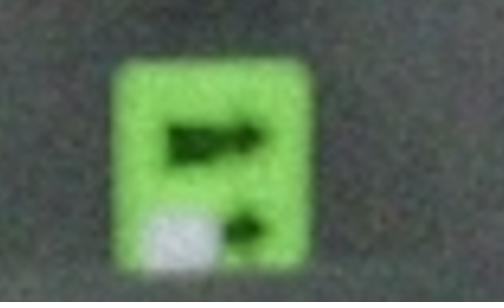

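move(target={"side": "right", "x": 0.1466, "y": -0.2373, "z": 0.9324, "quat_wxyz": [0.5071, -0.5060, -0.4921, 0.4950]}, min_time_s=1.5, cameras=["right_wrist_camera"])

Scene clock: 3105.63 s.
Joint torques (N m): left_arm=[-20.42 -0.38 8.48 -6.59 -1.35 -0.24 0.15] | right_arm=[-11.41 -0.31 -5.4 -8.68 0.57 1.8 -0.49]
External joint torques (N m): left_arm=[-1.99 0.32 1.74 -0.52 0.22 0.18 0.14] | right_arm=[-2.17 1.71 -1.3 -0.18 -0.07 0.31 -0.48]
Motor temperatures (°C): left_arm=[34 31 31 31 31 33 34] | right_arm=[30 31 32 29 28 32 35]
Wrist force (N): left_arm=[0.2 -5.8 -3.4] | right_arm=[0.3 8.7 0.1]
Wrist torque (N m): left_arm=[0.35 -0.09 0.11] | right_arm=[-0.11 0.08 -0.01]
Wrist force, peak (N): left_arm=[0.1 -6.0 -4.1] | right_arm=[0.3 8.7 0.2]
move: done
base_odometry: x=+0.367 y=-0.151 heading=-0.150
lidar_m: 1.07 0.76 1.54 2.18 2.27 3.13 4.76 3.44 2.55 2.46 0.98 1.10
base_status: not commanded
joint_positions: torso_squat_rad=+0.350 torso_shift_rad=+0.000 torso_pitch_rad=+0.000 torso_yaw_rad=-0.300 left_shoulder_pitch_rad=-1.017 left_shoulder_roll_rad=+0.000 left_shoulder_yaw_rad=-1.032 left_elbow_rad=-1.187 left_forearm_roll_rad=-0.187 left_wrist_pitch_rad=+1.260 left_hand_roll_rad=-0.214 left_gripper_m=+0.005 right_shoulder_pitch_rad=-0.047 right_shoulder_roll_rad=-0.435 right_shoulder_yaw_rad=+0.825 right_elbow_rad=-1.402 right_forearm_roll_rad=+1.933 right_wrist_pitch_rad=+0.614 right_hand_roll_rad=-0.823 right_gripper_m=+0.047 head_pan_rad=+0.100 head_tilt_rad=+0.500
joint_status: all done
wheel_motors_off: 0
motor_effort: left_wheel=+5(6) right_wheel=-2(2)
chest: x=-0.2280 y=+0.0003 z=+1.2475 quat_wxyz=(+0.989, +0.000, +0.000, -0.149) (m; base frame)
left_hand: x=+0.2500 y=-0.2498 z=+1.0618 quat_wxyz=(+0.489, +0.300, -0.428, -0.698) (m; base frame)
right_hand: x=+0.1463 y=-0.2374 z=+0.9321 quat_wxyz=(+0.507, -0.506, -0.492, +0.495) (m; base frame)
right_hand_status: reached (checked arc, planned for 1.5 s): 0 mm and 0.1 deg off.
pictures: right_wrist_camera

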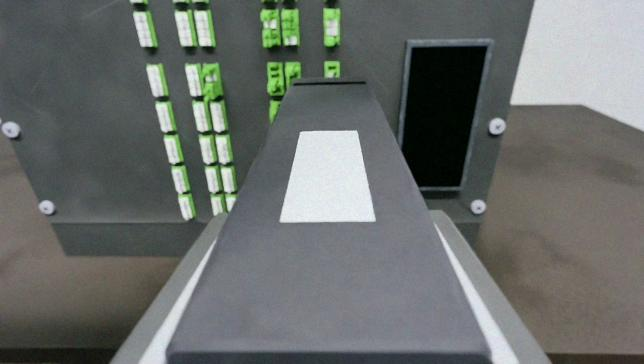

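move(target={"side": "right", "x": 0.1520, "y": -0.2374, "z": 0.9323, "quat_wxyz": [0.5071, -0.5060, -0.4921, 0.4950]}, min_time_s=1.5, cameras=[])

move(target={"side": "right", "x": 0.1575, "y": -0.2376, "z": 0.9323, "quat_wxyz": [0.5071, -0.5060, -0.4921, 0.4950]}, min_time_s=1.5, cameras=[])

move(target={"side": "right", "x": 0.1597, "y": -0.2377, "z": 0.9325, "quat_wxyz": [0.5071, -0.5060, -0.4921, 0.4950]}, min_time_s=1.5, cameras=[])

wait(seconds=1, cameras=["left_wrist_camera"])

zoom_image(camera="left_wrist_camera", region=[335, 160, 405, 210])

zoom_image(camera="left_wrist_camera", region=[354, 173, 382, 197])

Scene clock: 3119.57 s.
Joint torques (N m): left_arm=[-20.51 -0.14 7.51 -6.11 -1.47 -0.25 0.1] | right_arm=[-12.19 -0.37 -5.13 -8.64 0.56 1.63 -0.27]
External joint torques (N m): left_arm=[-2.08 0.55 0.76 -0.04 0.1 0.17 0.09] | right_arm=[-2.64 1.58 -0.99 -0.15 -0.07 0.13 -0.27]
Motor temperatures (°C): left_arm=[34 31 31 31 31 33 34] | right_arm=[30 31 32 29 28 32 35]
Wrist force (N): left_arm=[0.2 -5.7 -3.4] | right_arm=[0.1 8.5 0.0]
Wrist torque (N m): left_arm=[0.35 -0.07 0.08] | right_arm=[-0.11 0.07 -0.01]
Wrist force, peak (N): left_arm=[0.6 -6.4 -3.7] | right_arm=[0.0 9.0 0.5]
move: done
base_odometry: x=+0.367 y=-0.151 heading=-0.150
lidar_m: 1.06 0.76 1.55 2.17 2.28 3.13 4.76 3.45 2.54 2.45 0.96 1.10
base_status: not commanded
joint_positions: torso_squat_rad=+0.350 torso_shift_rad=+0.000 torso_pitch_rad=+0.000 torso_yaw_rad=-0.300 left_shoulder_pitch_rad=-1.017 left_shoulder_roll_rad=+0.000 left_shoulder_yaw_rad=-1.032 left_elbow_rad=-1.187 left_forearm_roll_rad=-0.187 left_wrist_pitch_rad=+1.260 left_hand_roll_rad=-0.214 left_gripper_m=+0.005 right_shoulder_pitch_rad=-0.063 right_shoulder_roll_rad=-0.427 right_shoulder_yaw_rad=+0.823 right_elbow_rad=-1.385 right_forearm_roll_rad=+1.931 right_wrist_pitch_rad=+0.611 right_hand_roll_rad=-0.827 right_gripper_m=+0.047 head_pan_rad=+0.100 head_tilt_rad=+0.500
joint_status: all done
wheel_motors_off: 0
motor_effort: left_wheel=+5(6) right_wheel=-2(2)
chest: x=-0.2280 y=+0.0003 z=+1.2475 quat_wxyz=(+0.989, +0.000, +0.000, -0.149) (m; base frame)
left_hand: x=+0.2500 y=-0.2498 z=+1.0618 quat_wxyz=(+0.489, +0.300, -0.428, -0.698) (m; base frame)
right_hand: x=+0.1516 y=-0.2375 z=+0.9321 quat_wxyz=(+0.507, -0.506, -0.492, +0.495) (m; base frame)
right_hand_status: reached (checked arc, planned for 1.5 s): 0 mm and 0.1 deg off.
pictures: none
No camera images: "cameras" was empty.

Scene clock: 3121.40 s.
Joint torques (N m): left_arm=[-20.57 -0.53 7.68 -6.2 -1.47 -0.49 0.05] | right_arm=[-12.61 -0.44 -5.25 -8.61 0.61 1.87 -0.56]
External joint torques (N m): left_arm=[-2.13 0.16 0.93 -0.12 0.1 -0.07 0.04] | right_arm=[-2.74 1.44 -1.08 -0.15 -0.01 0.37 -0.56]
Motor temperatures (°C): left_arm=[34 31 31 31 31 33 34] | right_arm=[30 31 32 29 28 32 35]
Wrist force (N): left_arm=[0.4 -5.9 -3.3] | right_arm=[0.2 8.5 0.2]
Wrist torque (N m): left_arm=[0.35 -0.02 0.09] | right_arm=[-0.11 0.02 -0.02]
Wrist force, peak (N): left_arm=[0.4 -6.0 -3.8] | right_arm=[-0.4 9.1 0.4]
move: done
base_odometry: x=+0.367 y=-0.151 heading=-0.150
lidar_m: 1.06 0.76 1.55 2.18 2.27 3.14 4.76 3.46 2.54 2.46 0.97 1.10
base_status: not commanded
joint_positions: torso_squat_rad=+0.350 torso_shift_rad=+0.000 torso_pitch_rad=+0.000 torso_yaw_rad=-0.300 left_shoulder_pitch_rad=-1.017 left_shoulder_roll_rad=+0.000 left_shoulder_yaw_rad=-1.032 left_elbow_rad=-1.187 left_forearm_roll_rad=-0.187 left_wrist_pitch_rad=+1.260 left_hand_roll_rad=-0.214 left_gripper_m=+0.005 right_shoulder_pitch_rad=-0.079 right_shoulder_roll_rad=-0.418 right_shoulder_yaw_rad=+0.821 right_elbow_rad=-1.367 right_forearm_roll_rad=+1.930 right_wrist_pitch_rad=+0.607 right_hand_roll_rad=-0.832 right_gripper_m=+0.047 head_pan_rad=+0.100 head_tilt_rad=+0.500
joint_status: all done
wheel_motors_off: 0
motor_effort: left_wheel=+6(6) right_wheel=-2(3)
chest: x=-0.2280 y=+0.0003 z=+1.2475 quat_wxyz=(+0.989, +0.000, +0.000, -0.149) (m; base frame)
left_hand: x=+0.2500 y=-0.2498 z=+1.0618 quat_wxyz=(+0.489, +0.300, -0.428, -0.698) (m; base frame)
right_hand: x=+0.1571 y=-0.2377 z=+0.9321 quat_wxyz=(+0.507, -0.506, -0.492, +0.495) (m; base frame)
right_hand_status: reached (checked arc, planned for 1.5 s): 0 mm and 0.1 deg off.
pictures: none
No camera images: "cameras" was empty.

Scene clock: 3123.23 s.
Joint torques (N m): left_arm=[-20.37 0.04 7.45 -6.24 -1.45 -0.25 0.03] | right_arm=[-14.37 0.35 -6.26 -8.32 0.22 1.71 -0.25]
External joint torques (N m): left_arm=[-1.93 0.73 0.7 -0.17 0.11 0.17 0.02] | right_arm=[-4.38 2.21 -2.06 0.13 -0.4 0.2 -0.24]
Motor temperatures (°C): left_arm=[34 31 31 31 31 33 34] | right_arm=[30 31 32 29 28 32 35]
Wrist force (N): left_arm=[0.5 -5.6 -3.2] | right_arm=[0.5 7.3 8.6]
Wrist torque (N m): left_arm=[0.32 -0.02 0.08] | right_arm=[-0.44 -0.04 -0.01]
Wrist force, peak (N): left_arm=[0.3 -6.4 -3.8] | right_arm=[0.5 7.3 8.6]
move: done
base_odometry: x=+0.367 y=-0.151 heading=-0.150
lidar_m: 1.06 0.77 1.54 2.18 2.27 3.13 4.76 3.45 2.55 2.46 0.98 1.10
base_status: not commanded
joint_positions: torso_squat_rad=+0.350 torso_shift_rad=+0.000 torso_pitch_rad=+0.000 torso_yaw_rad=-0.300 left_shoulder_pitch_rad=-1.017 left_shoulder_roll_rad=+0.000 left_shoulder_yaw_rad=-1.032 left_elbow_rad=-1.187 left_forearm_roll_rad=-0.187 left_wrist_pitch_rad=+1.260 left_hand_roll_rad=-0.214 left_gripper_m=+0.005 right_shoulder_pitch_rad=-0.085 right_shoulder_roll_rad=-0.415 right_shoulder_yaw_rad=+0.821 right_elbow_rad=-1.359 right_forearm_roll_rad=+1.929 right_wrist_pitch_rad=+0.606 right_hand_roll_rad=-0.833 right_gripper_m=+0.047 head_pan_rad=+0.100 head_tilt_rad=+0.500
joint_status: all done
wheel_motors_off: 0
motor_effort: left_wheel=+5(6) right_wheel=-2(2)
chest: x=-0.2280 y=+0.0003 z=+1.2475 quat_wxyz=(+0.989, +0.000, +0.000, -0.149) (m; base frame)
left_hand: x=+0.2500 y=-0.2498 z=+1.0618 quat_wxyz=(+0.489, +0.300, -0.428, -0.698) (m; base frame)
right_hand: x=+0.1592 y=-0.2378 z=+0.9319 quat_wxyz=(+0.507, -0.506, -0.492, +0.495) (m; base frame)
right_hand_status: reached (checked arc, planned for 1.5 s): 1 mm and 0.1 deg off.
pictures: none
No camera images: "cameras" was empty.

Scene clock: 3124.23 s.
Joint torques (N m): left_arm=[-20.43 -0.78 7.94 -6.45 -1.59 -0.22 0.05] | right_arm=[-14.18 0.14 -6.45 -8.25 0.34 1.61 -0.42]
External joint torques (N m): left_arm=[-2 -0.09 1.19 -0.38 -0.03 0.2 0.04] | right_arm=[-4.19 1.99 -2.25 0.2 -0.28 0.1 -0.42]
Motor temperatures (°C): left_arm=[34 31 31 31 31 33 34] | right_arm=[30 31 32 29 28 32 35]
Wrist force (N): left_arm=[0.5 -6.3 -3.4] | right_arm=[0.6 7.2 8.3]
Wrist torque (N m): left_arm=[0.39 -0.04 0.09] | right_arm=[-0.43 -0.02 -0.01]
Wrist force, peak (N): left_arm=[0.4 -6.2 -4.0] | right_arm=[0.6 7.4 8.4]
base_odometry: x=+0.367 y=-0.151 heading=-0.150
lidar_m: 1.06 0.77 1.54 2.17 2.27 3.13 4.76 3.45 2.54 2.45 0.97 1.11
base_status: not commanded
joint_positions: torso_squat_rad=+0.350 torso_shift_rad=+0.000 torso_pitch_rad=+0.000 torso_yaw_rad=-0.300 left_shoulder_pitch_rad=-1.017 left_shoulder_roll_rad=+0.000 left_shoulder_yaw_rad=-1.032 left_elbow_rad=-1.187 left_forearm_roll_rad=-0.187 left_wrist_pitch_rad=+1.260 left_hand_roll_rad=-0.214 left_gripper_m=+0.005 right_shoulder_pitch_rad=-0.085 right_shoulder_roll_rad=-0.415 right_shoulder_yaw_rad=+0.821 right_elbow_rad=-1.359 right_forearm_roll_rad=+1.929 right_wrist_pitch_rad=+0.606 right_hand_roll_rad=-0.833 right_gripper_m=+0.047 head_pan_rad=+0.100 head_tilt_rad=+0.500
joint_status: all done
wheel_motors_off: 0
motor_effort: left_wheel=+6(6) right_wheel=-2(2)
chest: x=-0.2280 y=+0.0003 z=+1.2475 quat_wxyz=(+0.989, +0.000, +0.000, -0.149) (m; base frame)
left_hand: x=+0.2500 y=-0.2498 z=+1.0618 quat_wxyz=(+0.489, +0.300, -0.428, -0.698) (m; base frame)
right_hand: x=+0.1592 y=-0.2378 z=+0.9319 quat_wxyz=(+0.507, -0.506, -0.492, +0.495) (m; base frame)
right_hand_status: reached (checked arc, planned for 1.5 s): 1 mm and 0.1 deg off.
wait: 1.00 s; at rest by 0.27 s
pictures: left_wrist_camera

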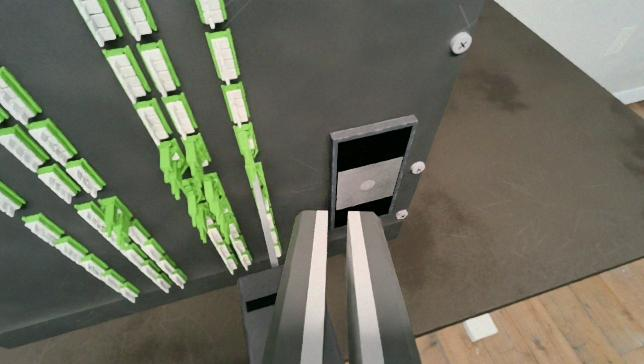

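Scaled by 7.200 from the camera's 644x364 image, which has a finer 1265x715 frame.

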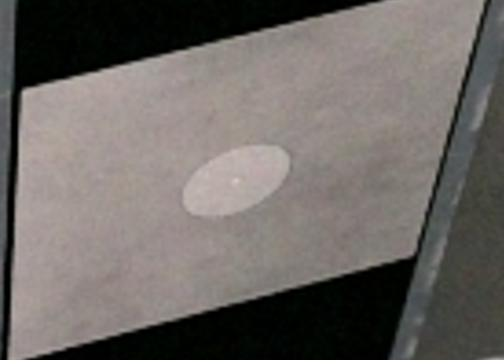

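Scaled by 18.000 from the camera's 644x364 image, which has a finer 1265x715 frame.

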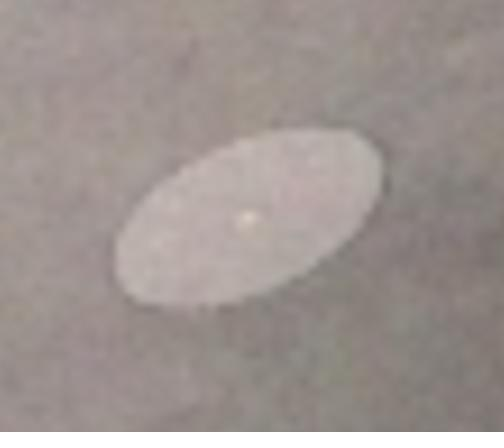

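move(target={"side": "right", "x": 0.1520, "y": -0.2375, "z": 0.9323, "quat_wxyz": [0.5071, -0.5060, -0.4921, 0.4950]}, min_time_s=1.5, cameras=[])

move(target={"side": "right", "x": 0.1450, "y": -0.2371, "z": 0.9323, "quat_wxyz": [0.5071, -0.5060, -0.4921, 0.4950]}, min_time_s=1.5, cameras=[])

move(target={"side": "right", "x": 0.1385, "y": -0.2367, "z": 0.9323, "quat_wxyz": [0.5071, -0.5060, -0.4921, 0.4950]}, min_time_s=1.5, cameras=[])

move(target={"side": "right", "x": 0.1385, "y": -0.2367, "z": 0.9260, "quat_wxyz": [0.5071, -0.5060, -0.4921, 0.4950]}, min_time_s=2, cameras=["right_wrist_camera"])

zoom_image(camera="right_wrist_camera", region=[316, 46, 356, 80])

Scene clock: 3139.43 s.
Joint torques (N m): left_arm=[-20.61 -0.1 8.04 -6.48 -1.47 -0.42 0.02] | right_arm=[-10.01 -3.85 -3.34 -9.83 1.24 2.51 0.47]
External joint torques (N m): left_arm=[-2.17 0.59 1.29 -0.41 0.1 0 0.01] | right_arm=[-0.42 -1.92 0.8 -1.35 0.61 1.02 0.47]
Motor temperatures (°C): left_arm=[34 31 31 31 31 33 34] | right_arm=[30 31 32 29 28 32 35]
Wrist force (N): left_arm=[0.8 -5.6 -3.3] | right_arm=[0.2 9.0 0.0]
Wrist torque (N m): left_arm=[0.34 0.01 0.07] | right_arm=[0.07 0.02 -0.01]
Wrist force, peak (N): left_arm=[0.2 -6.2 -3.9] | right_arm=[0.5 7.6 8.5]
move: done
base_odometry: x=+0.367 y=-0.151 heading=-0.150
lidar_m: 1.06 0.76 1.55 2.18 2.27 3.13 4.77 3.44 2.54 2.46 0.96 1.11
base_status: not commanded
joint_positions: torso_squat_rad=+0.350 torso_shift_rad=+0.000 torso_pitch_rad=+0.000 torso_yaw_rad=-0.300 left_shoulder_pitch_rad=-1.017 left_shoulder_roll_rad=+0.000 left_shoulder_yaw_rad=-1.032 left_elbow_rad=-1.187 left_forearm_roll_rad=-0.187 left_wrist_pitch_rad=+1.260 left_hand_roll_rad=-0.214 left_gripper_m=+0.005 right_shoulder_pitch_rad=-0.065 right_shoulder_roll_rad=-0.426 right_shoulder_yaw_rad=+0.824 right_elbow_rad=-1.382 right_forearm_roll_rad=+1.932 right_wrist_pitch_rad=+0.612 right_hand_roll_rad=-0.829 right_gripper_m=+0.047 head_pan_rad=+0.100 head_tilt_rad=+0.500
joint_status: all done
wheel_motors_off: 0
motor_effort: left_wheel=+5(6) right_wheel=-2(2)
chest: x=-0.2280 y=+0.0003 z=+1.2475 quat_wxyz=(+0.989, +0.000, +0.000, -0.149) (m; base frame)
left_hand: x=+0.2500 y=-0.2498 z=+1.0618 quat_wxyz=(+0.489, +0.300, -0.428, -0.698) (m; base frame)
right_hand: x=+0.1522 y=-0.2374 z=+0.9321 quat_wxyz=(+0.507, -0.506, -0.492, +0.495) (m; base frame)
right_hand_status: reached (checked arc, planned for 1.5 s): 0 mm and 0.0 deg off.
pictures: none
No camera images: "cameras" was empty.

Scene clock: 3141.27 s.
Joint torques (N m): left_arm=[-20.1 -1 8.05 -6.46 -1.48 -0.5 0.25] | right_arm=[-9.53 -4.22 -3.47 -9.69 1.1 2.04 0.16]
External joint torques (N m): left_arm=[-1.66 -0.31 1.3 -0.38 0.09 -0.08 0.24] | right_arm=[-0.34 -2.2 0.62 -1.18 0.46 0.55 0.16]
Motor temperatures (°C): left_arm=[34 31 31 31 31 33 34] | right_arm=[30 31 32 29 28 32 35]
Wrist force (N): left_arm=[0.3 -5.5 -3.2] | right_arm=[0.1 8.4 0.0]
Wrist torque (N m): left_arm=[0.30 -0.06 0.06] | right_arm=[-0.08 -0.02 -0.03]
Wrist force, peak (N): left_arm=[0.4 -6.6 -3.3] | right_arm=[-1.0 10.1 -1.1]
move: done
base_odometry: x=+0.367 y=-0.151 heading=-0.150
lidar_m: 1.06 0.76 1.54 2.18 2.27 3.15 4.76 3.45 2.54 2.46 0.97 1.11
base_status: not commanded
joint_positions: torso_squat_rad=+0.350 torso_shift_rad=+0.000 torso_pitch_rad=+0.000 torso_yaw_rad=-0.300 left_shoulder_pitch_rad=-1.017 left_shoulder_roll_rad=+0.000 left_shoulder_yaw_rad=-1.032 left_elbow_rad=-1.187 left_forearm_roll_rad=-0.187 left_wrist_pitch_rad=+1.260 left_hand_roll_rad=-0.214 left_gripper_m=+0.005 right_shoulder_pitch_rad=-0.045 right_shoulder_roll_rad=-0.436 right_shoulder_yaw_rad=+0.826 right_elbow_rad=-1.405 right_forearm_roll_rad=+1.934 right_wrist_pitch_rad=+0.617 right_hand_roll_rad=-0.823 right_gripper_m=+0.047 head_pan_rad=+0.100 head_tilt_rad=+0.500
joint_status: all done
wheel_motors_off: 0
motor_effort: left_wheel=+5(6) right_wheel=-2(2)
chest: x=-0.2280 y=+0.0003 z=+1.2475 quat_wxyz=(+0.989, +0.000, +0.000, -0.149) (m; base frame)
left_hand: x=+0.2500 y=-0.2498 z=+1.0618 quat_wxyz=(+0.489, +0.300, -0.428, -0.698) (m; base frame)
right_hand: x=+0.1453 y=-0.2370 z=+0.9322 quat_wxyz=(+0.507, -0.506, -0.492, +0.495) (m; base frame)
right_hand_status: reached (checked arc, planned for 1.5 s): 0 mm and 0.0 deg off.
pictures: none
No camera images: "cameras" was empty.

Scene clock: 3143.10 s.
Joint torques (N m): left_arm=[-20.75 -0.2 7.75 -6.24 -1.41 -0.42 0.01] | right_arm=[-9.32 -3.81 -3.26 -9.55 1.12 2.35 0.37]
External joint torques (N m): left_arm=[-2.31 0.49 1 -0.17 0.16 0 0] | right_arm=[-0.51 -1.71 0.78 -1.02 0.46 0.87 0.38]
Motor temperatures (°C): left_arm=[34 31 31 31 31 33 34] | right_arm=[30 31 32 29 28 32 35]
Wrist force (N): left_arm=[0.2 -5.3 -3.9] | right_arm=[0.4 8.6 0.1]
Wrist torque (N m): left_arm=[0.29 -0.06 0.10] | right_arm=[-0.10 0.05 -0.01]
Wrist force, peak (N): left_arm=[0.6 -6.1 -3.9] | right_arm=[0.4 8.9 0.0]
move: done
base_odometry: x=+0.367 y=-0.151 heading=-0.150
lidar_m: 1.07 0.76 1.55 2.17 2.27 3.13 4.77 3.44 2.54 2.45 0.97 1.11
base_status: not commanded
joint_positions: torso_squat_rad=+0.350 torso_shift_rad=+0.000 torso_pitch_rad=+0.000 torso_yaw_rad=-0.300 left_shoulder_pitch_rad=-1.017 left_shoulder_roll_rad=+0.000 left_shoulder_yaw_rad=-1.032 left_elbow_rad=-1.187 left_forearm_roll_rad=-0.187 left_wrist_pitch_rad=+1.260 left_hand_roll_rad=-0.214 left_gripper_m=+0.005 right_shoulder_pitch_rad=-0.026 right_shoulder_roll_rad=-0.446 right_shoulder_yaw_rad=+0.829 right_elbow_rad=-1.425 right_forearm_roll_rad=+1.936 right_wrist_pitch_rad=+0.621 right_hand_roll_rad=-0.819 right_gripper_m=+0.047 head_pan_rad=+0.100 head_tilt_rad=+0.500
joint_status: all done
wheel_motors_off: 0
motor_effort: left_wheel=+5(6) right_wheel=-2(2)
chest: x=-0.2280 y=+0.0003 z=+1.2475 quat_wxyz=(+0.989, +0.000, +0.000, -0.149) (m; base frame)
left_hand: x=+0.2500 y=-0.2498 z=+1.0618 quat_wxyz=(+0.489, +0.300, -0.428, -0.698) (m; base frame)
right_hand: x=+0.1387 y=-0.2366 z=+0.9322 quat_wxyz=(+0.507, -0.506, -0.492, +0.495) (m; base frame)
right_hand_status: reached (checked arc, planned for 1.5 s): 0 mm and 0.0 deg off.
pictures: none
No camera images: "cameras" was empty.

Scene clock: 3145.43 s.
Joint torques (N m): left_arm=[-20.53 -1.08 8 -6.3 -1.74 -0.28 -0.11] | right_arm=[-11.45 -0.71 -3.06 -8.4 1.11 2.48 -0.57]
External joint torques (N m): left_arm=[-2.09 -0.39 1.25 -0.23 -0.17 0.14 -0.12] | right_arm=[-2.57 1.39 0.95 -0.02 0.46 0.96 -0.56]
Motor temperatures (°C): left_arm=[34 31 31 31 31 33 34] | right_arm=[30 31 32 29 28 32 35]
Wrist force (N): left_arm=[0.1 -5.8 -3.3] | right_arm=[0.3 8.5 0.1]
Wrist torque (N m): left_arm=[0.37 -0.09 0.09] | right_arm=[-0.08 0.04 -0.01]
Wrist force, peak (N): left_arm=[0.5 -6.2 -3.4] | right_arm=[0.4 8.8 0.0]
move: done
base_odometry: x=+0.367 y=-0.151 heading=-0.150
lidar_m: 1.07 0.76 1.55 2.17 2.26 3.13 4.76 3.45 2.55 2.45 0.98 1.09
base_status: not commanded
joint_positions: torso_squat_rad=+0.350 torso_shift_rad=+0.000 torso_pitch_rad=+0.000 torso_yaw_rad=-0.300 left_shoulder_pitch_rad=-1.017 left_shoulder_roll_rad=+0.000 left_shoulder_yaw_rad=-1.032 left_elbow_rad=-1.187 left_forearm_roll_rad=-0.187 left_wrist_pitch_rad=+1.260 left_hand_roll_rad=-0.214 left_gripper_m=+0.005 right_shoulder_pitch_rad=-0.036 right_shoulder_roll_rad=-0.441 right_shoulder_yaw_rad=+0.843 right_elbow_rad=-1.392 right_forearm_roll_rad=+1.951 right_wrist_pitch_rad=+0.639 right_hand_roll_rad=-0.845 right_gripper_m=+0.047 head_pan_rad=+0.100 head_tilt_rad=+0.500
joint_status: all done
wheel_motors_off: 0
motor_effort: left_wheel=+5(6) right_wheel=-2(2)
chest: x=-0.2280 y=+0.0003 z=+1.2475 quat_wxyz=(+0.989, +0.000, +0.000, -0.149) (m; base frame)
left_hand: x=+0.2500 y=-0.2498 z=+1.0618 quat_wxyz=(+0.489, +0.300, -0.428, -0.698) (m; base frame)
right_hand: x=+0.1382 y=-0.2370 z=+0.9259 quat_wxyz=(+0.507, -0.506, -0.491, +0.496) (m; base frame)
right_hand_status: reached (checked arc, planned for 2.0 s): 0 mm and 0.1 deg off.
pictures: right_wrist_camera

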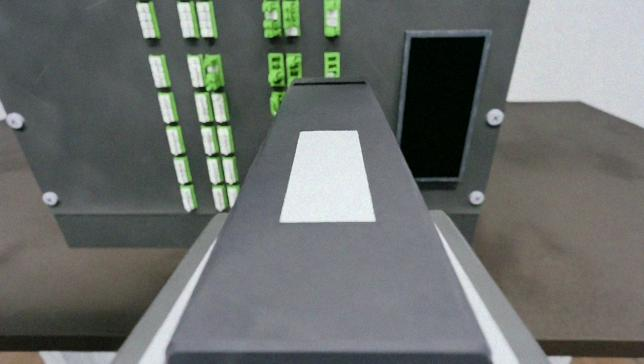

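Scaled by 12.600 from the camera's 644x364 image, which has a finer 1265x715 frame.

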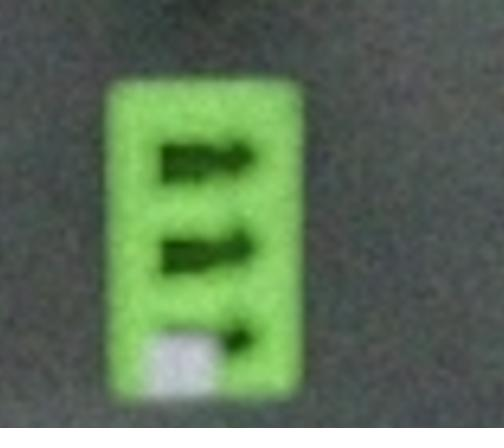

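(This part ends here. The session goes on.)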